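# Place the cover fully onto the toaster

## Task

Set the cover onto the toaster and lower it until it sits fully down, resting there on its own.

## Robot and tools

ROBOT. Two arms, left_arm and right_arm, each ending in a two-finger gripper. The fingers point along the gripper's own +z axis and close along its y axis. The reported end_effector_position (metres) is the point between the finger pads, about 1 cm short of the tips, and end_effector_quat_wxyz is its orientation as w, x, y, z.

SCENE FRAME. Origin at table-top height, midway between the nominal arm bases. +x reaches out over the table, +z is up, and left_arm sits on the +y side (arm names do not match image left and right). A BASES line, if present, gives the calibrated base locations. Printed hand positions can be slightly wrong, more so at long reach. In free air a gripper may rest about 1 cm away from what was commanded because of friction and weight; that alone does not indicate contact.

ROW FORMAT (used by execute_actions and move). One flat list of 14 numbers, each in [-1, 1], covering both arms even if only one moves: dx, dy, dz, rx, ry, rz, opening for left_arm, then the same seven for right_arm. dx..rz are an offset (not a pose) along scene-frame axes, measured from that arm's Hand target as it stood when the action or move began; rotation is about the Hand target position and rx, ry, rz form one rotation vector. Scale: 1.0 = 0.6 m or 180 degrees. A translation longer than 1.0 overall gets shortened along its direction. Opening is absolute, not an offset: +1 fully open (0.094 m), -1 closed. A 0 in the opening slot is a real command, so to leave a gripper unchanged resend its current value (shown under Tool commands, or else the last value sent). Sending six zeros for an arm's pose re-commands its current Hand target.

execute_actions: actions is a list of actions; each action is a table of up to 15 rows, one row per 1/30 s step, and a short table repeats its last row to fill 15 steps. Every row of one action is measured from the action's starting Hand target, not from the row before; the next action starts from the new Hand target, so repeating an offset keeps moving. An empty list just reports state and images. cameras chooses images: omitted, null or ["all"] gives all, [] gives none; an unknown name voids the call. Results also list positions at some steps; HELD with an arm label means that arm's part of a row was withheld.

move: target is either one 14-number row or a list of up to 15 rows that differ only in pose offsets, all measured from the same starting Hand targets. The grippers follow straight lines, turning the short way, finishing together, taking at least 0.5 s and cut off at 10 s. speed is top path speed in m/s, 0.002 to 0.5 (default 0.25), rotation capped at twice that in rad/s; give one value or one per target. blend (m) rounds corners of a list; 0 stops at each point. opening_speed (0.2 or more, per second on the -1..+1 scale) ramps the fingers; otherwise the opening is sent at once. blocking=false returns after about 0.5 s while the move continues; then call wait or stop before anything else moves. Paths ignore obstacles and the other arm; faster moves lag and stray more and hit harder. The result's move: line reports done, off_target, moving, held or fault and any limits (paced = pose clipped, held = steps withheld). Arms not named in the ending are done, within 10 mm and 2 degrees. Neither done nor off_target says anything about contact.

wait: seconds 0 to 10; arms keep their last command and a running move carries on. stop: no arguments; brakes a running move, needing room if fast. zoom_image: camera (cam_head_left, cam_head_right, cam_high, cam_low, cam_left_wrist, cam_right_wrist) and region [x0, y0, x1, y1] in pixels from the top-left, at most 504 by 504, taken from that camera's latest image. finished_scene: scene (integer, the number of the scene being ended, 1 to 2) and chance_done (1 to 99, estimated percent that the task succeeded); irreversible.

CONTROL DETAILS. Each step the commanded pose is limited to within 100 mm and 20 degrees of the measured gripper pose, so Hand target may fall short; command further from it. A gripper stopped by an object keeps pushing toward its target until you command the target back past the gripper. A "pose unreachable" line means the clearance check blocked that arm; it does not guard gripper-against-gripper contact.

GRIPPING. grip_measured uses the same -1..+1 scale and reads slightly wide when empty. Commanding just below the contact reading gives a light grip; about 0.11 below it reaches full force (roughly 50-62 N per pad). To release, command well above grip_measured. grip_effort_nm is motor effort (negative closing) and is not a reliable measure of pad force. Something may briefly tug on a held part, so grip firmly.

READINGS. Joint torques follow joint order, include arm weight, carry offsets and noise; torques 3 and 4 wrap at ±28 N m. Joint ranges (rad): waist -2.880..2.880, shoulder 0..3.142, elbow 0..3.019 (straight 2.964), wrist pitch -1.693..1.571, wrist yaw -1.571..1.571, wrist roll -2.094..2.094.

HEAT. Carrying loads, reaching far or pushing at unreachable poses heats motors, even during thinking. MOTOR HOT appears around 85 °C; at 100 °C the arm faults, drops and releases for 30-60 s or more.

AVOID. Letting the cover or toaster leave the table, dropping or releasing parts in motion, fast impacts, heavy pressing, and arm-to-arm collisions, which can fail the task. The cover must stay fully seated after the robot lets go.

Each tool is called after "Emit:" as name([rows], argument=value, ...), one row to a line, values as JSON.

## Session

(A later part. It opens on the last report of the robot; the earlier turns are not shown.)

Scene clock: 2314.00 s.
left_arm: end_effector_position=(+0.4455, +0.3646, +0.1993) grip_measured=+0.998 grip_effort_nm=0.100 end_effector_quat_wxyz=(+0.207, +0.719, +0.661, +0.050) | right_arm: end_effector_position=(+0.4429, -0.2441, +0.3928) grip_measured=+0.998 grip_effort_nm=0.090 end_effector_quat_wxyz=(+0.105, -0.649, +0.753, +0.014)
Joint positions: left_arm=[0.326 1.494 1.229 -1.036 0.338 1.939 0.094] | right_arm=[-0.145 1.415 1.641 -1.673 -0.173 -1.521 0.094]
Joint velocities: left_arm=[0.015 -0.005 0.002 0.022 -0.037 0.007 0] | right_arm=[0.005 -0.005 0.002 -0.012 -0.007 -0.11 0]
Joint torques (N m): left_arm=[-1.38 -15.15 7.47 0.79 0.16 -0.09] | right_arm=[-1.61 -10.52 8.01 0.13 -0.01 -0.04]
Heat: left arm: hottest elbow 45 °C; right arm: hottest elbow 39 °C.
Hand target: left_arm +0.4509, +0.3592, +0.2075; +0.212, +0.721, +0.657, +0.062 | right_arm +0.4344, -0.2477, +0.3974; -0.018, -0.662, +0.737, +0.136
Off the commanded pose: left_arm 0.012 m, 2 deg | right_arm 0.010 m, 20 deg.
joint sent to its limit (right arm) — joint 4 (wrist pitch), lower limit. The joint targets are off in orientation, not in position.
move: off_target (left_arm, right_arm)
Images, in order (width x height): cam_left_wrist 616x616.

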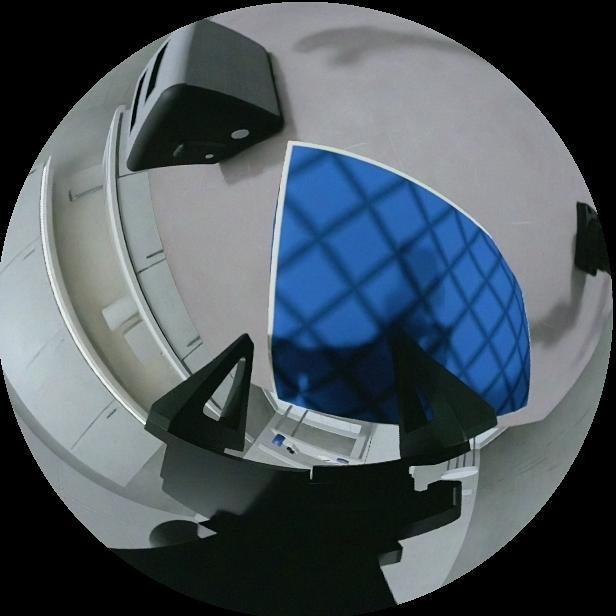

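Shift +x, down 2–3 cm, close.

Emit:
move(target=[0.045,-0.01,0,0,0,0,1,0,0,0,0,0,0,1], speed=0.12, cameras=[])

Emit:
move(target=[0,-0.01,-0.055,0,0,0,1,0,0,0,0,0,0,1], speed=0.12, cameras=["cam_left_wrist"])

Emit:
move(target=[0,0,0,0,0,0,-0.98,0,0,0,0,0,0,1], opening_speed=1.5, cameras=["cam_left_wrist"])

Scene clock: 2319.07 s.
left_arm: end_effector_position=(+0.4569, +0.3534, +0.1944) grip_measured=+0.998 grip_effort_nm=0.100 end_effector_quat_wxyz=(+0.204, +0.720, +0.662, +0.044) | right_arm: end_effector_position=(+0.4429, -0.2441, +0.3928) grip_measured=+0.998 grip_effort_nm=0.095 end_effector_quat_wxyz=(+0.105, -0.650, +0.753, +0.014)
Joint positions: left_arm=[0.295 1.522 1.249 -1.032 0.329 1.909 0.094] | right_arm=[-0.145 1.415 1.641 -1.673 -0.173 -1.521 0.094]
Joint velocities: left_arm=[-0.015 0.005 0.022 -0.037 -0.022 0.066 0.001] | right_arm=[-0.005 -0.005 0.002 -0.007 -0.022 -0.007 -0.001]
Joint torques (N m): left_arm=[-0.91 -12.86 10.62 0.75 0.16 -0.1] | right_arm=[-1.73 -10.34 8.02 0.13 -0.02 -0.04]
Heat: left arm: hottest elbow 45 °C; right arm: hottest elbow 39 °C.
Hand target: left_arm +0.4777, +0.3530, +0.2073; +0.212, +0.721, +0.657, +0.062 | right_arm +0.4344, -0.2477, +0.3974; -0.018, -0.662, +0.737, +0.136
Off the commanded pose: left_arm 0.025 m, 2 deg | right_arm 0.010 m, 20 deg.
joint sent to its limit (right arm) — joint 4 (wrist pitch), lower limit. The joint targets are off in orientation, not in position.
move: off_target (left_arm, right_arm)
No camera images: "cameras" was empty.

Scene clock: 2320.10 s.
left_arm: end_effector_position=(+0.4701, +0.3531, +0.1793) grip_measured=+0.998 grip_effort_nm=0.085 end_effector_quat_wxyz=(+0.212, +0.719, +0.659, +0.062) | right_arm: end_effector_position=(+0.4429, -0.2441, +0.3928) grip_measured=+0.998 grip_effort_nm=0.090 end_effector_quat_wxyz=(+0.105, -0.650, +0.753, +0.014)
Joint positions: left_arm=[0.285 1.544 1.226 -0.944 0.325 1.898 0.094] | right_arm=[-0.145 1.415 1.641 -1.673 -0.173 -1.521 0.094]
Joint velocities: left_arm=[-0.005 -0.005 0.012 -0.012 0.022 -0.007 -0.001] | right_arm=[-0.005 -0.005 -0.012 0.012 0.007 -0.037 -0.001]
Joint torques (N m): left_arm=[-1.26 -13.39 7.57 0.92 0.14 -0.08] | right_arm=[-1.61 -10.29 8.01 0.1 -0.02 -0.03]
Heat: left arm: hottest elbow 45 °C; right arm: hottest elbow 39 °C.
Hand target: left_arm +0.4775, +0.3476, +0.1743; +0.212, +0.721, +0.657, +0.062 | right_arm +0.4344, -0.2477, +0.3974; -0.018, -0.662, +0.737, +0.136
Off the commanded pose: left_arm 0.011 m, 0 deg | right_arm 0.010 m, 20 deg.
joint sent to its limit (right arm) — joint 4 (wrist pitch), lower limit. The joint targets are off in orientation, not in position.
move: off_target (left_arm, right_arm)
Images, in order (width x height): cam_left_wrist 616x616.

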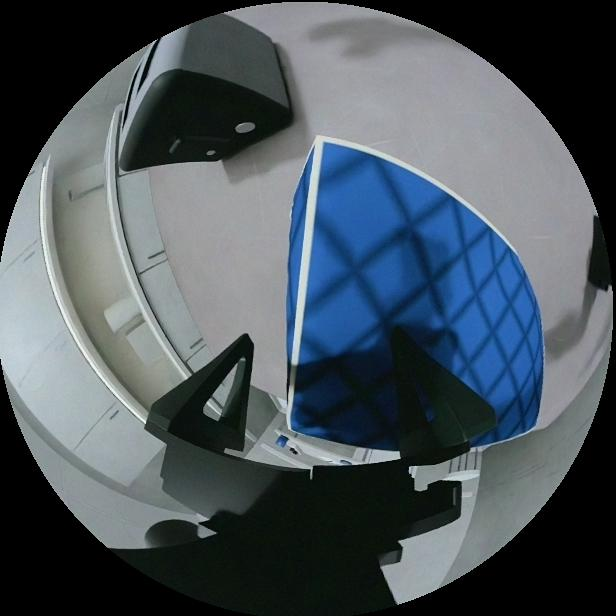

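Scene clock: 2321.70 s.
left_arm: end_effector_position=(+0.4710, +0.3534, +0.1795) grip_measured=-0.922 grip_effort_nm=-0.950 end_effector_quat_wxyz=(+0.212, +0.719, +0.659, +0.064) | right_arm: end_effector_position=(+0.4429, -0.2441, +0.3928) grip_measured=+0.998 grip_effort_nm=0.095 end_effector_quat_wxyz=(+0.105, -0.650, +0.753, +0.014)
Joint positions: left_arm=[0.285 1.544 1.226 -0.94 0.323 1.897 0.004] | right_arm=[-0.145 1.415 1.641 -1.673 -0.173 -1.521 0.094]
Joint velocities: left_arm=[-0.005 0.015 0.002 -0.007 -0.037 -0.037 -0.003] | right_arm=[-0.005 -0.005 -0.027 -0.007 -0.037 0.007 0]
Joint torques (N m): left_arm=[-1.38 -13.16 7.6 0.9 0.21 -0.08] | right_arm=[-1.44 -10.4 8.02 0.13 -0.03 -0.05]
Heat: left arm: hottest elbow 44 °C; right arm: hottest elbow 39 °C.
Hand target: left_arm +0.4774, +0.3477, +0.1743; +0.212, +0.721, +0.657, +0.062 | right_arm +0.4344, -0.2477, +0.3974; -0.018, -0.662, +0.737, +0.136
Off the commanded pose: left_arm 0.010 m, 0 deg | right_arm 0.010 m, 20 deg.
joint sent to its limit (right arm) — joint 4 (wrist pitch), lower limit. The joint targets are off in orientation, not in position.
move: off_target (right_arm)
Images, in order (width x height): cam_left_wrist 616x616.

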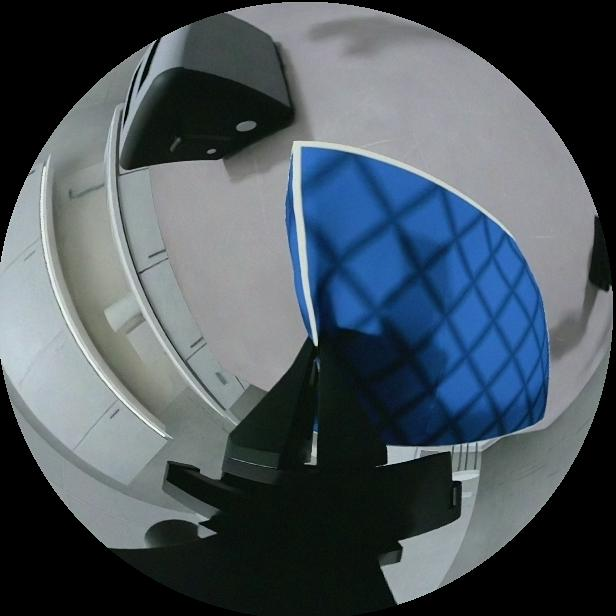

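Emit:
move([
  [0,0,0.38,0,0,0,-0.98,-0.1,-0.25,0.1,0,0,0,1],
  [-0.15,-0.25,0.42,0,0,0.5,-0.98,-0.1,-0.25,0.1,0,0,0,1],
], speed=0.13, cameras=["cam_high","cam_low","cam_head_right","cam_left_wrist"])

Scene clock: 2337.97 s.
left_arm: end_effector_position=(+0.3857, +0.2017, +0.4050) grip_measured=-0.927 grip_effort_nm=-1.018 end_effector_quat_wxyz=(+0.126, +0.055, +0.972, +0.189) | right_arm: end_effector_position=(+0.3777, -0.3969, +0.4311) grip_measured=+0.998 grip_effort_nm=0.085 end_effector_quat_wxyz=(+0.079, -0.646, +0.754, -0.089)
Joint positions: left_arm=[-0.306 1.38 1.654 -1.68 -0.43 -0.151 0.003] | right_arm=[-0.503 1.307 1.635 -1.673 -0.077 -1.874 0.094]
Joint velocities: left_arm=[-0.005 -0.005 0.007 0.002 -0.007 -0.007 -0.001] | right_arm=[-0.005 -0.024 0.007 -0.012 -0.066 -0.022 0]
Joint torques (N m): left_arm=[-1.44 -11.87 9.73 -0.08 -0.47 -0.08] | right_arm=[-1.03 -8.82 13.05 0.23 0.07 -0.02]
Heat: left arm: hottest elbow 44 °C; right arm: hottest elbow 40 °C.
Hand target: left_arm +0.3871, +0.1954, +0.4217; +0.105, +0.045, +0.974, +0.194 | right_arm +0.3755, -0.3982, +0.4589; +0.008, -0.661, +0.747, +0.069
Off the commanded pose: left_arm 0.022 m, 3 deg | right_arm 0.027 m, 28 deg; orientation clipped.
joint sent to its limit (left arm) — joint 4 (wrist pitch), lower limit. The joint targets are off in position and orientation.
joint sent to its limit (right arm) — joint 4 (wrist pitch), lower limit. The joint targets are off in orientation, not in position.
move: off_target (left_arm, right_arm); limits=paced
Images, in order (width x height): cam_head_right 896x504, cam_high 896x504, cam_low 896x504, cam_left_wrist 616x616.

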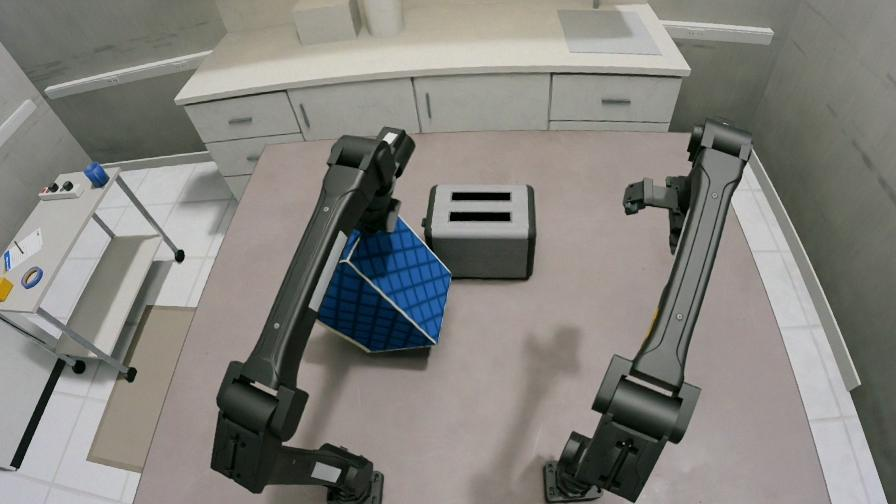

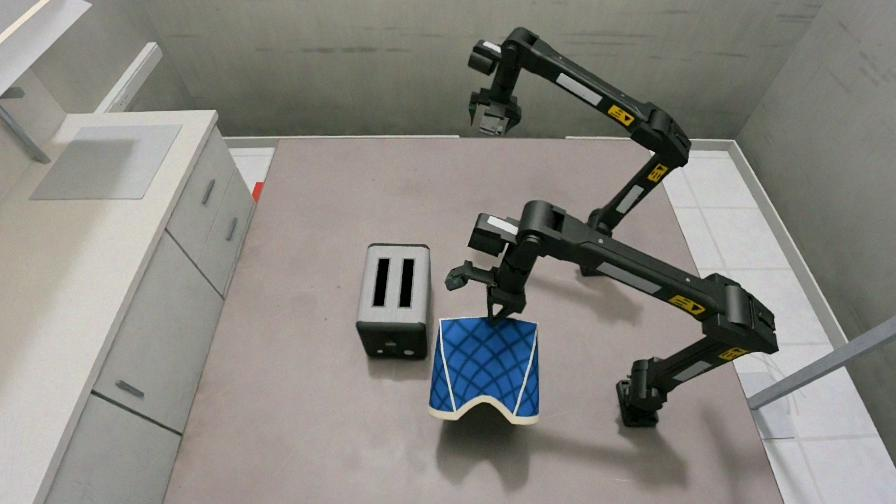

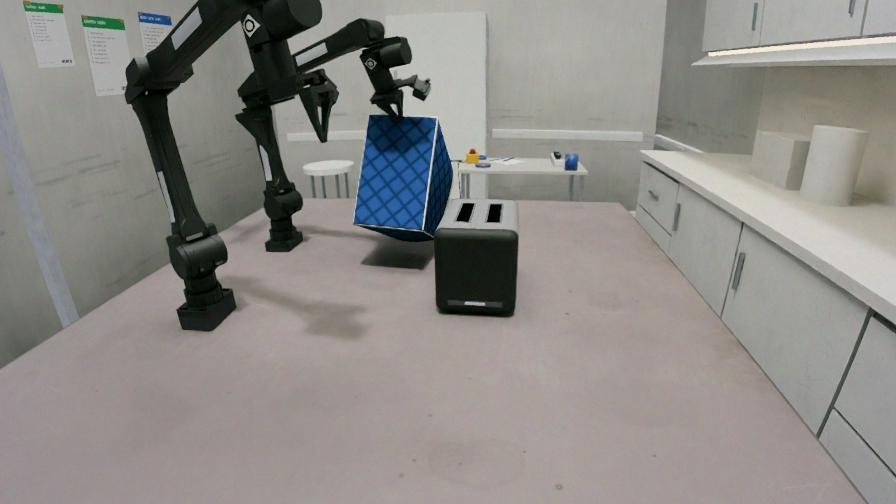

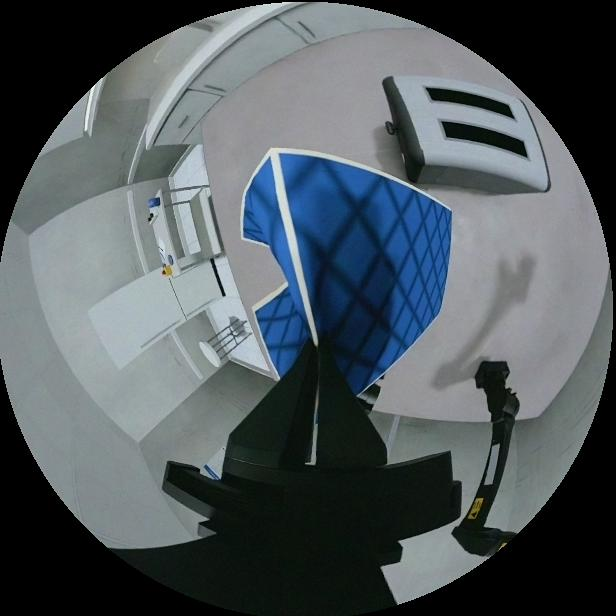

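Emit:
move(target=[0,0,0,0,0,0,-0.98,0.02,0.38,-0.4,0.255,0.269,-0.329,1], speed=0.2, cameras=["cam_high","cam_low","cam_right_wrist"])

Scene clock: 2352.47 s.
left_arm: end_effector_position=(+0.3857, +0.2017, +0.4050) grip_measured=-0.927 grip_effort_nm=-1.038 end_effector_quat_wxyz=(+0.127, +0.055, +0.972, +0.189) | right_arm: end_effector_position=(+0.3844, -0.1722, +0.2266) grip_measured=+0.998 grip_effort_nm=0.081 end_effector_quat_wxyz=(+0.035, -0.093, +0.833, +0.544)
Joint positions: left_arm=[-0.306 1.38 1.654 -1.68 -0.43 -0.153 0.003] | right_arm=[-0.299 1.603 1.103 -1.673 -1.057 -0.843 0.094]
Joint velocities: left_arm=[-0.015 -0.005 -0.002 -0.002 -0.007 -0.11 -0.001] | right_arm=[0.005 -0.005 -0.007 -0.012 0.066 -0.037 0]
Joint torques (N m): left_arm=[-1.14 -11.99 9.83 0.03 -0.48 -0.09] | right_arm=[0.09 -7.82 6.22 -0.8 -0.68 0.19]
Heat: left arm: hottest elbow 45 °C; right arm: hottest elbow 41 °C.
Hand target: left_arm +0.3871, +0.1954, +0.4217; +0.105, +0.045, +0.974, +0.194 | right_arm +0.3822, -0.1669, +0.2179; -0.010, -0.094, +0.816, +0.570
Off the commanded pose: left_arm 0.018 m, 3 deg | right_arm 0.009 m, 6 deg.
joint sent to its limit (left arm) — joint 4 (wrist pitch), lower limit. The joint targets are off in orientation, not in position.
joint sent to its limit (right arm) — joint 4 (wrist pitch), lower limit. The joint targets are off in position and orientation.
move: off_target (left_arm, right_arm)
Images, in order (width x height): cam_high 896x504, cam_low 896x504, cam_right_wrist 616x616.

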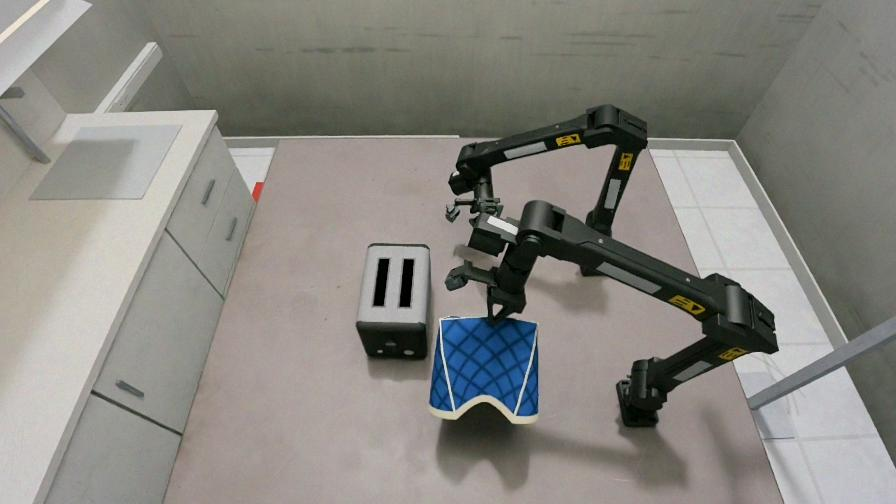

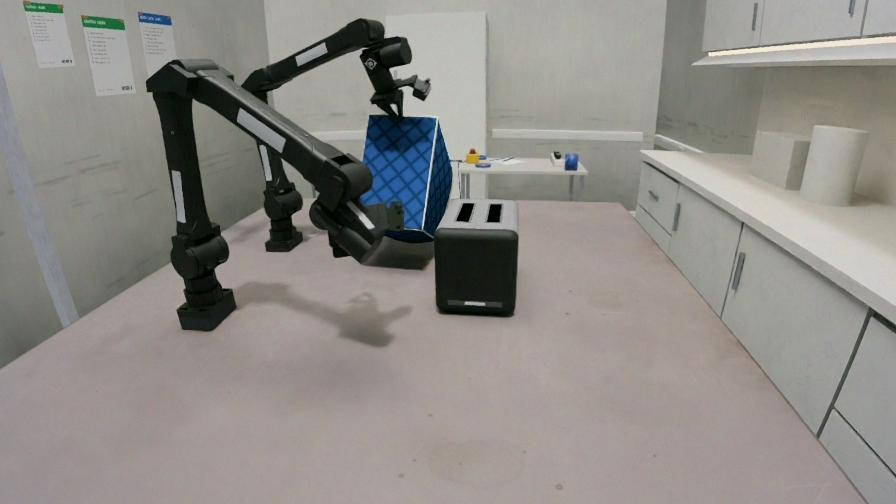

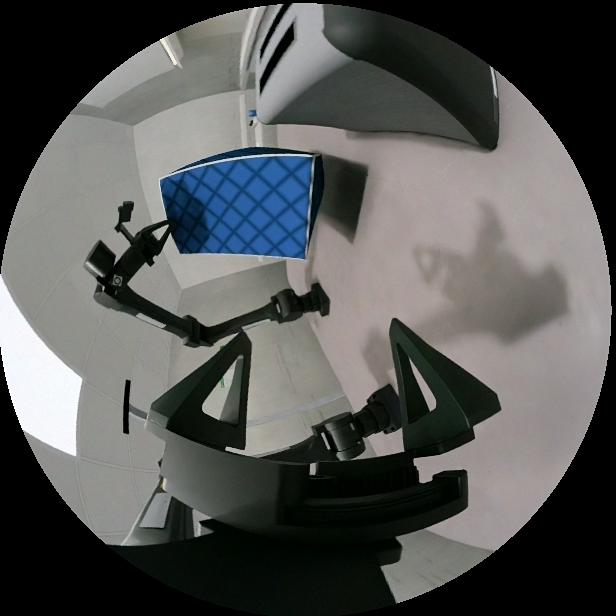

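Emit:
move(target=[0,0,0,0,0,0,-0.98,0,0.2,-0.075,0,0,0,1], speed=0.12, cameras=["cam_right_wrist"])

Scene clock: 2358.03 s.
left_arm: end_effector_position=(+0.3857, +0.2017, +0.4050) grip_measured=-0.927 grip_effort_nm=-1.023 end_effector_quat_wxyz=(+0.127, +0.055, +0.972, +0.189) | right_arm: end_effector_position=(+0.3867, -0.0500, +0.1822) grip_measured=+0.998 grip_effort_nm=0.085 end_effector_quat_wxyz=(+0.005, -0.102, +0.814, +0.571)
Joint positions: left_arm=[-0.306 1.38 1.654 -1.68 -0.43 -0.153 0.003] | right_arm=[0.005 1.603 0.971 -1.136 -1.209 -0.343 0.094]
Joint velocities: left_arm=[-0.005 -0.005 0.007 -0.022 -0.037 -0.037 -0.002] | right_arm=[-0.005 0.005 -0.012 -0.007 -0.022 -0.066 0.001]
Joint torques (N m): left_arm=[-0.97 -11.93 9.81 -0.17 -0.49 -0.08] | right_arm=[-0.09 -8.64 5.98 0.17 -0.8 0.19]
Heat: left arm: hottest elbow 46 °C; right arm: hottest elbow 40 °C.
Hand target: left_arm +0.3871, +0.1954, +0.4217; +0.105, +0.045, +0.974, +0.194 | right_arm +0.3821, -0.0458, +0.1754; -0.008, -0.094, +0.814, +0.573
Off the commanded pose: left_arm 0.018 m, 3 deg | right_arm 0.011 m, 2 deg.
joint sent to its limit (left arm) — joint 4 (wrist pitch), lower limit. The joint targets are off in orientation, not in position.
move: off_target (left_arm, right_arm)
Images, in order (width x height): cam_right_wrist 616x616.

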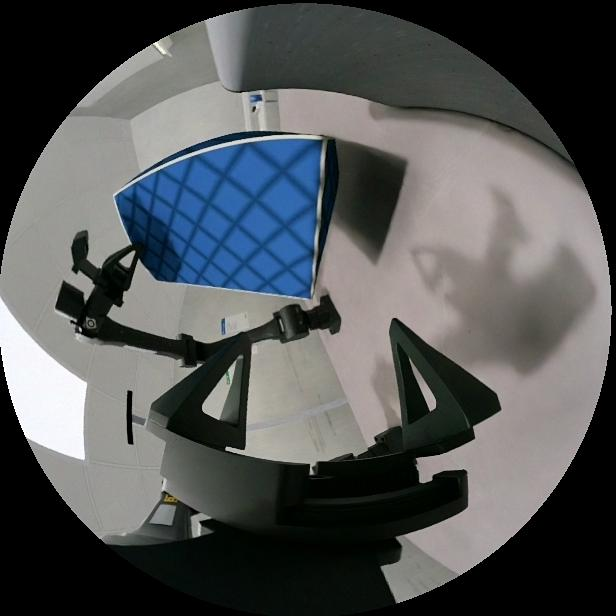

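Emit:
move(target=[0,0,0,0,0,0,-0.98,0.02,0.17,-0.075,0,0,0,1], speed=0.1, cameras=["cam_right_wrist"])

Scene clock: 2364.33 s.
left_arm: end_effector_position=(+0.3857, +0.2017, +0.4050) grip_measured=-0.927 grip_effort_nm=-1.028 end_effector_quat_wxyz=(+0.127, +0.055, +0.972, +0.189) | right_arm: end_effector_position=(+0.3995, +0.0538, +0.1443) grip_measured=+0.998 grip_effort_nm=0.085 end_effector_quat_wxyz=(+0.006, -0.102, +0.809, +0.579)
Joint positions: left_arm=[-0.306 1.38 1.654 -1.68 -0.43 -0.153 0.003] | right_arm=[0.248 1.653 0.875 -0.342 -1.195 0.344 0.094]
Joint velocities: left_arm=[-0.005 0.015 0.002 0.002 -0.051 -0.037 0.001] | right_arm=[0.005 -0.005 0.007 -0.002 0.022 -0.007 0]
Joint torques (N m): left_arm=[-1.08 -12.04 9.87 -0.1 -0.46 -0.11] | right_arm=[-0.15 -8.88 5.93 1.09 -0.41 0.19]
Heat: left arm: hottest elbow 46 °C; right arm: hottest elbow 39 °C.
Hand target: left_arm +0.3871, +0.1954, +0.4217; +0.105, +0.045, +0.974, +0.194 | right_arm +0.3935, +0.0572, +0.1325; -0.008, -0.094, +0.812, +0.576
Off the commanded pose: left_arm 0.018 m, 3 deg | right_arm 0.015 m, 2 deg.
joint sent to its limit (left arm) — joint 4 (wrist pitch), lower limit. The joint targets are off in orientation, not in position.
move: off_target (left_arm, right_arm)
Images, in order (width x height): cam_right_wrist 616x616.

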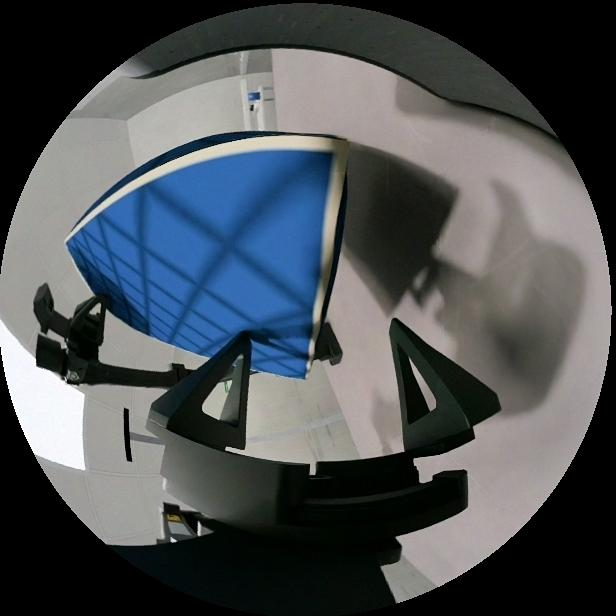

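Emit:
move(target=[0,0,0,0,0,0,-0.98,0,0.035,-0.02,0,0,0,1], speed=0.1, cameras=["cam_right_wrist"])

Emit:
move(target=[0,0,0,0,0,0,-0.98,0,0,0,0,0,0,-0.98], opening_speed=1.5, cameras=["cam_right_wrist","cam_low"])

Scene clock: 2370.03 s.
left_arm: end_effector_position=(+0.3857, +0.2018, +0.4051) grip_measured=-0.927 grip_effort_nm=-1.023 end_effector_quat_wxyz=(+0.127, +0.055, +0.972, +0.189) | right_arm: end_effector_position=(+0.3995, +0.0751, +0.1365) grip_measured=+0.998 grip_effort_nm=0.090 end_effector_quat_wxyz=(+0.009, -0.104, +0.808, +0.580)
Joint positions: left_arm=[-0.306 1.38 1.654 -1.68 -0.431 -0.153 0.003] | right_arm=[0.295 1.677 0.862 -0.194 -1.175 0.455 0.094]
Joint velocities: left_arm=[0.015 -0.005 0.017 -0.002 0.022 -0.007 -0.001] | right_arm=[-0.005 -0.015 -0.007 -0.007 -0.007 0.051 0]
Joint torques (N m): left_arm=[-0.97 -12.04 9.91 0.01 -0.45 -0.07] | right_arm=[0.03 -8.53 5.85 1.18 -0.36 0.19]
Heat: left arm: hottest elbow 46 °C; right arm: hottest elbow 38 °C.
Hand target: left_arm +0.3871, +0.1954, +0.4217; +0.105, +0.045, +0.974, +0.194 | right_arm +0.3931, +0.0783, +0.1207; -0.008, -0.094, +0.812, +0.577
Off the commanded pose: left_arm 0.018 m, 3 deg | right_arm 0.017 m, 2 deg.
joint sent to its limit (left arm) — joint 4 (wrist pitch), lower limit. The joint targets are off in orientation, not in position.
move: off_target (left_arm, right_arm)
Images, in order (width x height): cam_right_wrist 616x616.

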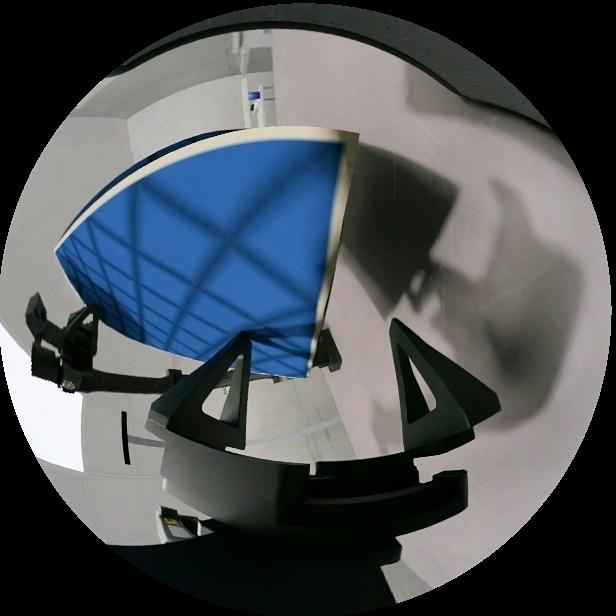

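Scene clock: 2371.80 s.
left_arm: end_effector_position=(+0.3857, +0.2018, +0.4051) grip_measured=-0.927 grip_effort_nm=-1.033 end_effector_quat_wxyz=(+0.127, +0.055, +0.972, +0.189) | right_arm: end_effector_position=(+0.3995, +0.0751, +0.1364) grip_measured=-0.977 grip_effort_nm=-0.100 end_effector_quat_wxyz=(+0.009, -0.103, +0.808, +0.580)
Joint positions: left_arm=[-0.306 1.38 1.654 -1.68 -0.431 -0.153 0.003] | right_arm=[0.295 1.677 0.862 -0.192 -1.175 0.457 0.001]
Joint velocities: left_arm=[0.005 0.005 -0.007 0.002 0.007 0.022 0] | right_arm=[0.005 0.005 0.017 -0.017 0.007 0.051 0]
Joint torques (N m): left_arm=[-0.97 -11.69 9.76 -0.18 -0.48 -0.1] | right_arm=[-0.03 -8.47 5.89 1.2 -0.36 0.19]
Heat: left arm: hottest elbow 46 °C; right arm: hottest elbow 38 °C.
Hand target: left_arm +0.3871, +0.1954, +0.4217; +0.105, +0.045, +0.974, +0.194 | right_arm +0.3931, +0.0783, +0.1207; -0.008, -0.094, +0.812, +0.577
Off the commanded pose: left_arm 0.018 m, 3 deg | right_arm 0.017 m, 2 deg.
joint sent to its limit (left arm) — joint 4 (wrist pitch), lower limit. The joint targets are off in orientation, not in position.
move: off_target (left_arm, right_arm)
Images, in order (width x height): cam_low 896x504, cam_right_wrist 616x616.

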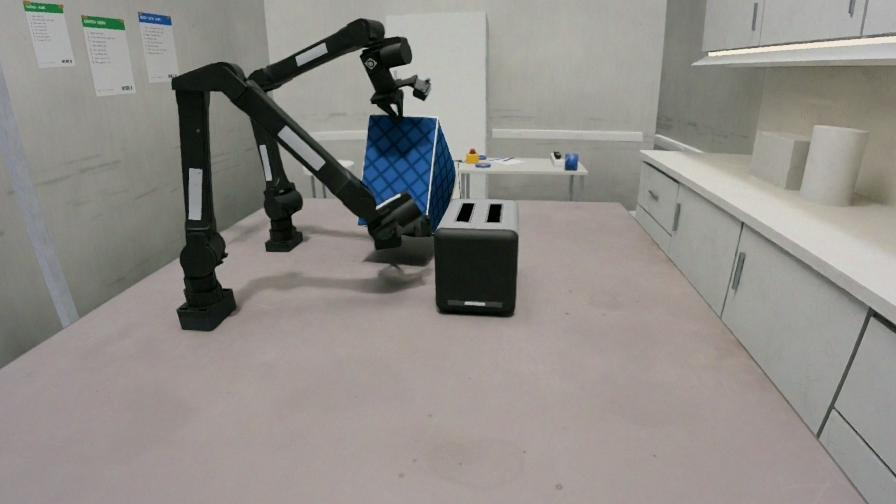

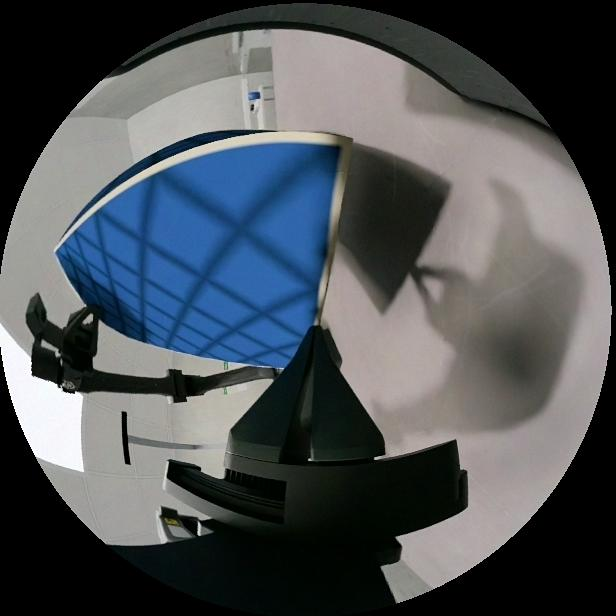

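Emit:
move(target=[0,0,0,0,0,0,-0.98,0,0,0,0,0,0,1], cameras=[])

Emit:
move(target=[0,0,0,0,0,0,-0.98,0.02,0.055,-0.008,0,0,0,1], speed=0.1, cameras=["cam_right_wrist","cam_head_right","cam_high"])

Scene clock: 2384.57 s.
left_arm: end_effector_position=(+0.3857, +0.2018, +0.4051) grip_measured=-0.927 grip_effort_nm=-1.018 end_effector_quat_wxyz=(+0.127, +0.055, +0.972, +0.189) | right_arm: end_effector_position=(+0.3996, +0.0751, +0.1364) grip_measured=+0.997 grip_effort_nm=0.090 end_effector_quat_wxyz=(+0.009, -0.103, +0.808, +0.580)
Joint positions: left_arm=[-0.306 1.38 1.654 -1.68 -0.431 -0.153 0.003] | right_arm=[0.295 1.677 0.862 -0.192 -1.174 0.458 0.094]
Joint velocities: left_arm=[0.005 -0.005 0.007 0.017 -0.095 0.037 0] | right_arm=[0.005 -0.005 -0.002 0.002 -0.022 -0.022 0.001]
Joint torques (N m): left_arm=[-0.97 -11.93 9.77 -0.1 -0.45 -0.1] | right_arm=[-0.09 -8.41 5.86 1.24 -0.36 0.18]
Heat: left arm: hottest elbow 46 °C; right arm: hottest elbow 37 °C.
Hand target: left_arm +0.3871, +0.1954, +0.4217; +0.105, +0.045, +0.974, +0.194 | right_arm +0.3933, +0.0784, +0.1208; -0.008, -0.094, +0.812, +0.577
Off the commanded pose: left_arm 0.018 m, 3 deg | right_arm 0.017 m, 2 deg.
joint sent to its limit (left arm) — joint 4 (wrist pitch), lower limit. The joint targets are off in orientation, not in position.
move: off_target (left_arm, right_arm)
No camera images: "cameras" was empty.

Scene clock: 2385.90 s.
left_arm: end_effector_position=(+0.3857, +0.2018, +0.4051) grip_measured=-0.927 grip_effort_nm=-1.028 end_effector_quat_wxyz=(+0.127, +0.055, +0.972, +0.189) | right_arm: end_effector_position=(+0.3961, +0.1023, +0.1184) grip_measured=+0.998 grip_effort_nm=0.095 end_effector_quat_wxyz=(-0.008, -0.093, +0.811, +0.577)
Joint positions: left_arm=[-0.306 1.38 1.654 -1.68 -0.431 -0.153 0.003] | right_arm=[0.356 1.73 0.862 -0.064 -1.142 0.583 0.094]
Joint velocities: left_arm=[-0.005 -0.005 -0.002 -0.002 -0.022 -0.066 0.002] | right_arm=[-0.015 -0.005 0.007 -0.002 -0.066 0.081 -0.001]
Joint torques (N m): left_arm=[-1.14 -12.04 9.78 -0.03 -0.48 -0.09] | right_arm=[-0.03 -8.94 9.25 1.32 -0.32 0.2]
Heat: left arm: hottest elbow 46 °C; right arm: hottest elbow 37 °C.
Hand target: left_arm +0.3871, +0.1954, +0.4217; +0.105, +0.045, +0.974, +0.194 | right_arm +0.4050, +0.1115, +0.1161; -0.008, -0.093, +0.811, +0.577
Off the commanded pose: left_arm 0.018 m, 3 deg | right_arm 0.013 m, 0 deg.
joint sent to its limit (left arm) — joint 4 (wrist pitch), lower limit. The joint targets are off in orientation, not in position.
move: off_target (left_arm, right_arm)
Images, in order (width x height): cam_head_right 896x504, cam_high 896x504, cam_right_wrist 616x616.

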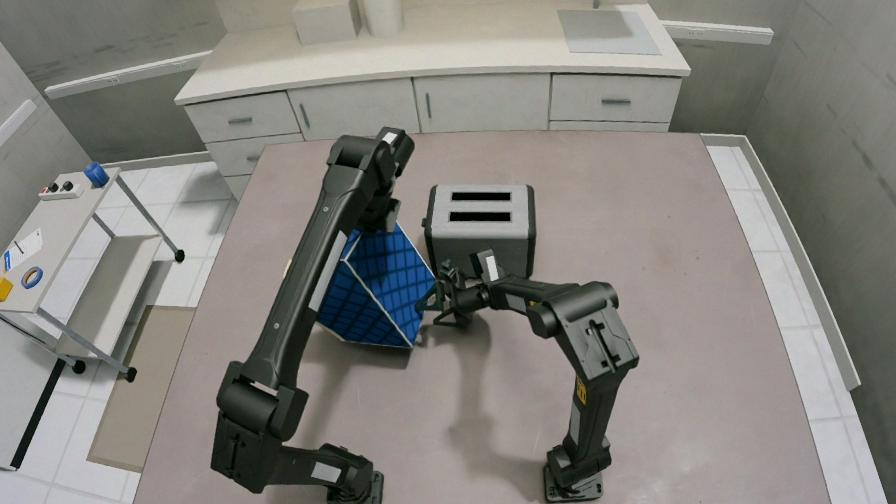

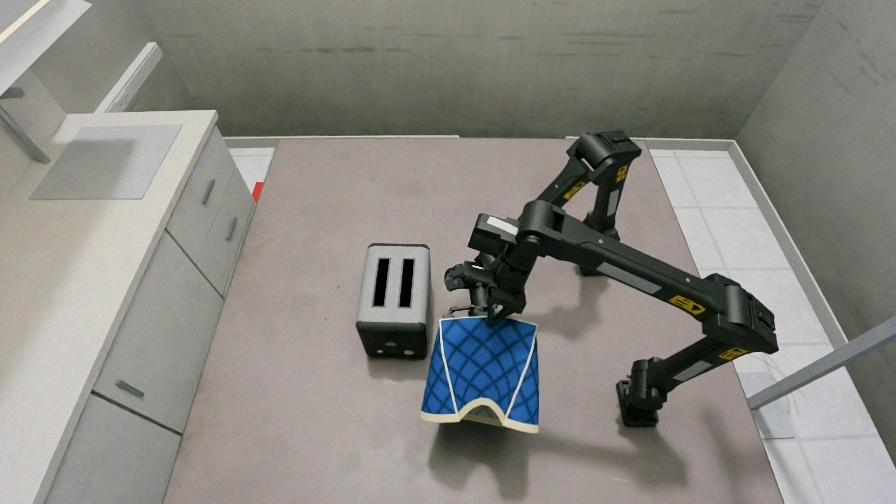

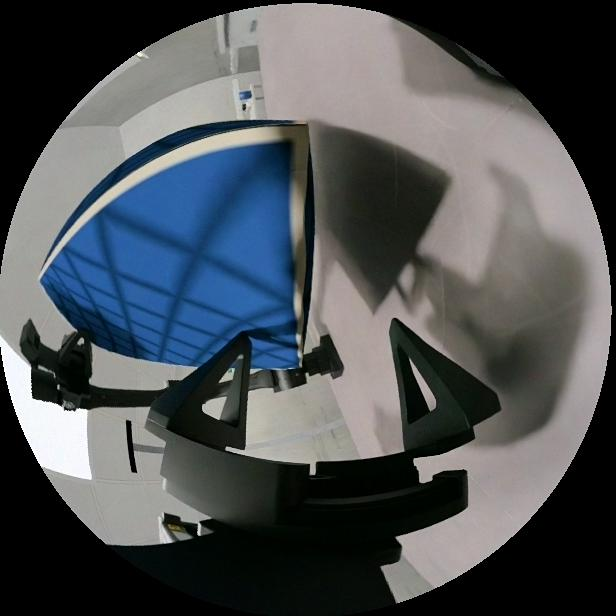

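Emit:
move(target=[0,0,0,0,0,0,-0.98,0.012,0.03,0.012,0,0,0,1], speed=0.1, cameras=[])

Emit:
move(target=[0,0,0,0,0,0,-0.98,0,0,0,0,0,0,-0.98], opening_speed=1.5, cameras=["cam_right_wrist"])

Scene clock: 2394.20 s.
left_arm: end_effector_position=(+0.3857, +0.2018, +0.4051) grip_measured=-0.927 grip_effort_nm=-1.038 end_effector_quat_wxyz=(+0.127, +0.055, +0.972, +0.189) | right_arm: end_effector_position=(+0.3991, +0.1169, +0.1223) grip_measured=+0.998 grip_effort_nm=0.090 end_effector_quat_wxyz=(-0.011, -0.089, +0.812, +0.576)
Joint positions: left_arm=[-0.306 1.38 1.654 -1.68 -0.431 -0.153 0.003] | right_arm=[0.383 1.737 0.882 -0.037 -1.125 0.639 0.094]
Joint velocities: left_arm=[0.005 0.005 -0.007 -0.012 -0.037 -0.037 -0.002] | right_arm=[-0.015 0.024 -0.017 0.007 -0.051 0.007 0]
Joint torques (N m): left_arm=[-1.32 -11.93 9.81 -0.18 -0.45 -0.11] | right_arm=[0.03 -8.88 10.59 1.36 -0.28 0.2]
Heat: left arm: hottest elbow 47 °C; right arm: hottest elbow 37 °C.
Hand target: left_arm +0.3871, +0.1954, +0.4217; +0.105, +0.045, +0.974, +0.194 | right_arm +0.4122, +0.1296, +0.1234; -0.008, -0.093, +0.811, +0.578
Off the commanded pose: left_arm 0.018 m, 3 deg | right_arm 0.018 m, 1 deg.
joint sent to its limit (left arm) — joint 4 (wrist pitch), lower limit. The joint targets are off in orientation, not in position.
move: off_target (left_arm, right_arm)
No camera images: "cameras" was empty.

Scene clock: 2395.97 s.
left_arm: end_effector_position=(+0.3857, +0.2018, +0.4051) grip_measured=-0.927 grip_effort_nm=-1.028 end_effector_quat_wxyz=(+0.127, +0.055, +0.972, +0.189) | right_arm: end_effector_position=(+0.3992, +0.1169, +0.1223) grip_measured=-0.977 grip_effort_nm=-0.105 end_effector_quat_wxyz=(-0.011, -0.089, +0.813, +0.576)
Joint positions: left_arm=[-0.306 1.38 1.654 -1.68 -0.431 -0.153 0.003] | right_arm=[0.383 1.737 0.882 -0.037 -1.124 0.641 0.001]
Joint velocities: left_arm=[-0.005 -0.015 0.002 -0.007 -0.051 0.007 0] | right_arm=[-0.015 0.005 -0.002 0.012 -0.051 -0.022 -0.001]
Joint torques (N m): left_arm=[-1.26 -11.81 9.7 -0.08 -0.46 -0.07] | right_arm=[-0.03 -8.88 10.58 1.4 -0.3 0.18]
Heat: left arm: hottest elbow 47 °C; right arm: hottest elbow 37 °C.
Hand target: left_arm +0.3871, +0.1954, +0.4217; +0.105, +0.045, +0.974, +0.194 | right_arm +0.4122, +0.1296, +0.1234; -0.008, -0.093, +0.811, +0.578
Off the commanded pose: left_arm 0.018 m, 3 deg | right_arm 0.018 m, 1 deg.
joint sent to its limit (left arm) — joint 4 (wrist pitch), lower limit. The joint targets are off in orientation, not in position.
move: off_target (left_arm, right_arm)
Images, in order (width x height): cam_right_wrist 616x616.

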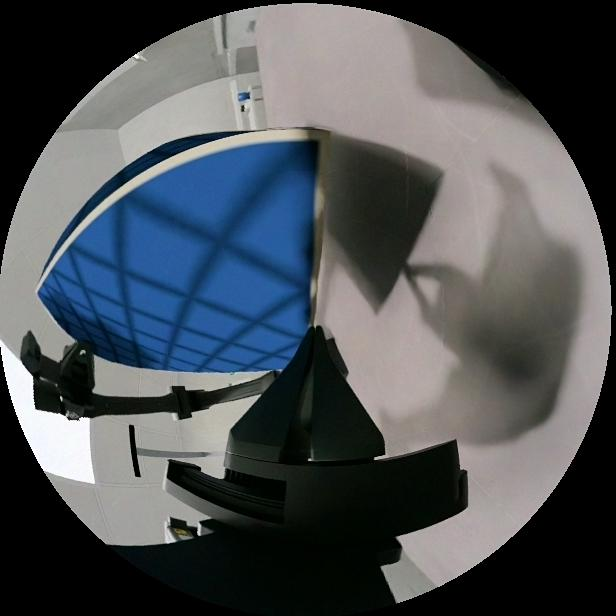

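Emit:
move(target=[0,0,0,0,0,0,-0.98,0,0,0,0,0,0,1], cameras=[])

Emit:
move(target=[0,0,0,0,0,0,-0.98,0.0,0.055,0.0,0,0,0,1], speed=0.1, cameras=["cam_right_wrist"])

Emit:
move(target=[0,0,0,0,0,0,-0.98,0,0,0,0,0,0,-0.98], opening_speed=1.5, cameras=["cam_right_wrist"])

Scene clock: 2402.37 s.
left_arm: end_effector_position=(+0.3857, +0.2018, +0.4051) grip_measured=-0.927 grip_effort_nm=-1.033 end_effector_quat_wxyz=(+0.127, +0.055, +0.972, +0.189) | right_arm: end_effector_position=(+0.3992, +0.1169, +0.1222) grip_measured=+0.998 grip_effort_nm=0.090 end_effector_quat_wxyz=(-0.012, -0.088, +0.813, +0.576)
Joint positions: left_arm=[-0.306 1.38 1.654 -1.68 -0.431 -0.153 0.003] | right_arm=[0.383 1.738 0.882 -0.037 -1.124 0.641 0.094]
Joint velocities: left_arm=[0.005 -0.005 0.007 -0.007 -0.051 -0.037 -0.001] | right_arm=[-0.015 0.005 0.002 0.027 -0.037 0.007 0]
Joint torques (N m): left_arm=[-1.26 -11.93 9.84 -0.06 -0.46 -0.07] | right_arm=[0.09 -9 10.58 1.33 -0.3 0.19]
Heat: left arm: hottest elbow 47 °C; right arm: hottest elbow 38 °C.
Hand target: left_arm +0.3871, +0.1954, +0.4217; +0.105, +0.045, +0.974, +0.194 | right_arm +0.4122, +0.1296, +0.1233; -0.008, -0.093, +0.811, +0.578
Off the commanded pose: left_arm 0.018 m, 3 deg | right_arm 0.018 m, 1 deg.
joint sent to its limit (left arm) — joint 4 (wrist pitch), lower limit. The joint targets are off in orientation, not in position.
move: off_target (left_arm, right_arm)
No camera images: "cameras" was empty.

Scene clock: 2403.63 s.
left_arm: end_effector_position=(+0.3857, +0.2018, +0.4051) grip_measured=-0.928 grip_effort_nm=-1.028 end_effector_quat_wxyz=(+0.127, +0.055, +0.972, +0.189) | right_arm: end_effector_position=(+0.3985, +0.1496, +0.1221) grip_measured=+0.998 grip_effort_nm=0.095 end_effector_quat_wxyz=(-0.012, -0.090, +0.813, +0.576)
Joint positions: left_arm=[-0.306 1.38 1.654 -1.68 -0.431 -0.153 0.003] | right_arm=[0.448 1.765 0.907 0.056 -1.083 0.743 0.094]
Joint velocities: left_arm=[-0.005 -0.015 0.002 -0.027 0.022 -0.007 0] | right_arm=[-0.015 -0.005 0.012 -0.002 -0.066 -0.037 0]
Joint torques (N m): left_arm=[-1.2 -11.63 9.83 -0.16 -0.45 -0.1] | right_arm=[-0.09 -9.23 10.77 1.47 -0.24 0.19]
Heat: left arm: hottest elbow 47 °C; right arm: hottest elbow 38 °C.
Hand target: left_arm +0.3871, +0.1954, +0.4217; +0.105, +0.045, +0.974, +0.194 | right_arm +0.4118, +0.1628, +0.1236; -0.008, -0.093, +0.810, +0.578
Off the commanded pose: left_arm 0.018 m, 3 deg | right_arm 0.019 m, 1 deg.
joint sent to its limit (left arm) — joint 4 (wrist pitch), lower limit. The joint targets are off in orientation, not in position.
move: off_target (left_arm, right_arm)
Images, in order (width x height): cam_right_wrist 616x616.

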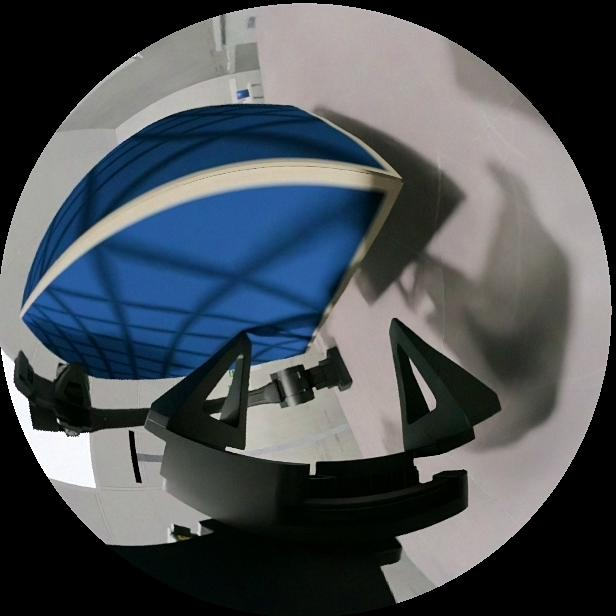

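Scene clock: 2405.40 s.
left_arm: end_effector_position=(+0.3857, +0.2018, +0.4051) grip_measured=-0.928 grip_effort_nm=-1.028 end_effector_quat_wxyz=(+0.127, +0.055, +0.972, +0.189) | right_arm: end_effector_position=(+0.3987, +0.1496, +0.1223) grip_measured=-0.977 grip_effort_nm=-0.105 end_effector_quat_wxyz=(-0.012, -0.089, +0.812, +0.576)
Joint positions: left_arm=[-0.306 1.38 1.654 -1.68 -0.431 -0.153 0.003] | right_arm=[0.448 1.765 0.907 0.058 -1.083 0.745 0.001]
Joint velocities: left_arm=[-0.005 -0.015 0.017 -0.012 -0.051 -0.037 -0.001] | right_arm=[-0.005 -0.015 -0.007 -0.022 -0.007 0.007 -0.001]
Joint torques (N m): left_arm=[-1.03 -12.16 9.84 0.05 -0.44 -0.08] | right_arm=[-0.03 -9.41 10.77 1.47 -0.24 0.19]
Heat: left arm: hottest elbow 47 °C; right arm: hottest elbow 37 °C.
Hand target: left_arm +0.3871, +0.1954, +0.4217; +0.105, +0.045, +0.974, +0.194 | right_arm +0.4118, +0.1628, +0.1236; -0.008, -0.093, +0.810, +0.579
Off the commanded pose: left_arm 0.018 m, 3 deg | right_arm 0.019 m, 1 deg.
joint sent to its limit (left arm) — joint 4 (wrist pitch), lower limit. The joint targets are off in orientation, not in position.
move: off_target (left_arm, right_arm)
Images, in order (width x height): cam_right_wrist 616x616.

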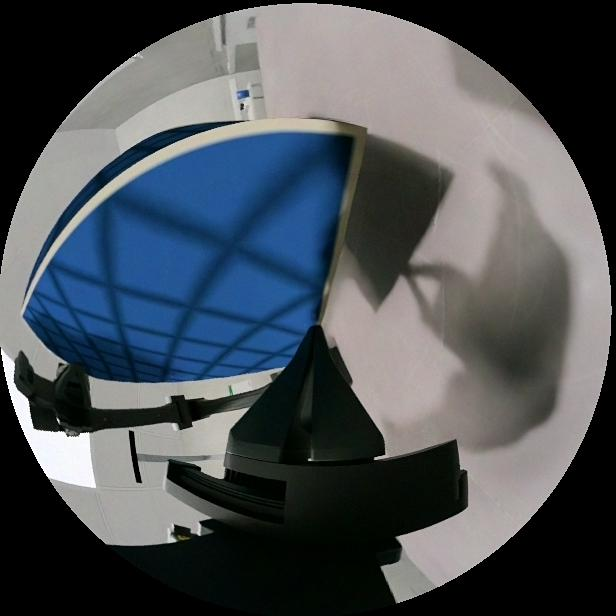

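Emit:
wait(seconds=0, cameras=["cam_low","cam_high"])

Emit:
zoom_image(camera="cam_low", region=[200, 100, 600, 450])

Emit:
zoom_image(camera="cam_high", region=[380, 200, 630, 450])

Scene clock: 2414.03 s.
left_arm: end_effector_position=(+0.3857, +0.2018, +0.4051) grip_measured=-0.928 grip_effort_nm=-1.028 end_effector_quat_wxyz=(+0.127, +0.055, +0.972, +0.189) | right_arm: end_effector_position=(+0.3987, +0.1496, +0.1223) grip_measured=-0.978 grip_effort_nm=-0.115 end_effector_quat_wxyz=(-0.013, -0.089, +0.813, +0.576)
Joint positions: left_arm=[-0.306 1.38 1.654 -1.68 -0.431 -0.153 0.003] | right_arm=[0.448 1.765 0.907 0.058 -1.083 0.745 0.001]
Joint velocities: left_arm=[-0.005 -0.005 -0.002 0.002 -0.066 -0.007 -0.002] | right_arm=[-0.005 -0.005 -0.007 -0.017 -0.007 0.051 0]
Joint torques (N m): left_arm=[-1.08 -12.1 9.8 -0.05 -0.45 -0.09] | right_arm=[-0.03 -9.29 10.76 1.5 -0.25 0.19]
Heat: left arm: hottest elbow 47 °C; right arm: hottest elbow 37 °C.
Hand target: left_arm +0.3871, +0.1954, +0.4217; +0.105, +0.045, +0.974, +0.194 | right_arm +0.4118, +0.1628, +0.1236; -0.009, -0.093, +0.810, +0.579
Tool commands: left_gripper/opening=-0.98 right_gripper/opening=-0.98
Off the commanded pose: left_arm 0.018 m, 3 deg | right_arm 0.019 m, 1 deg.
Images, in order (width x height): cam_high 896x504, cam_low 896x504.

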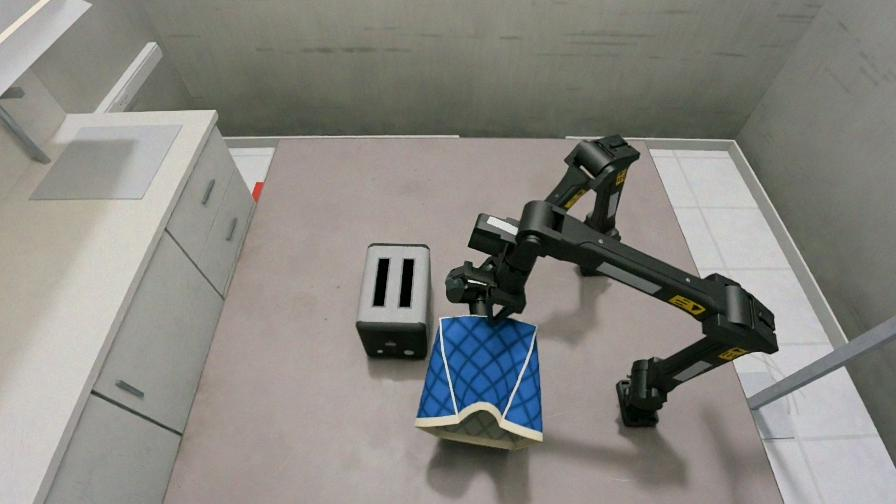

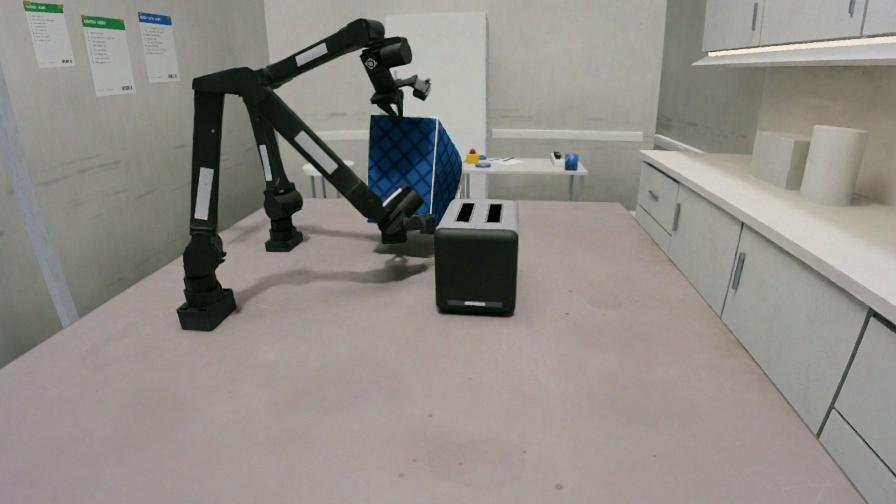

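Scaled by 1.260.

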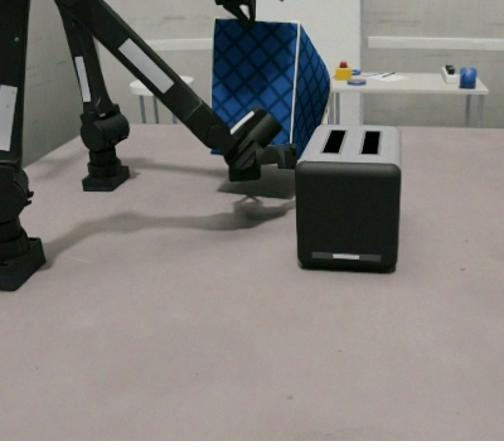

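Scaled by 2.016.

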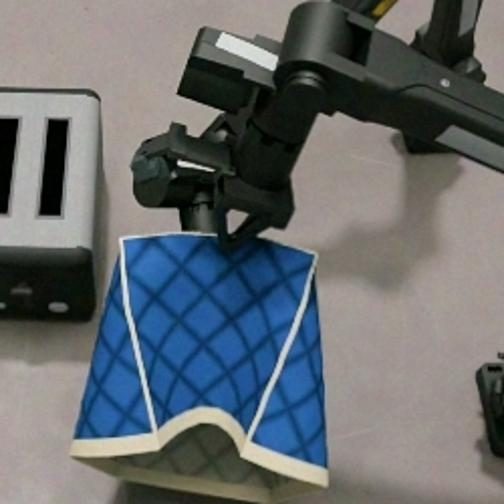

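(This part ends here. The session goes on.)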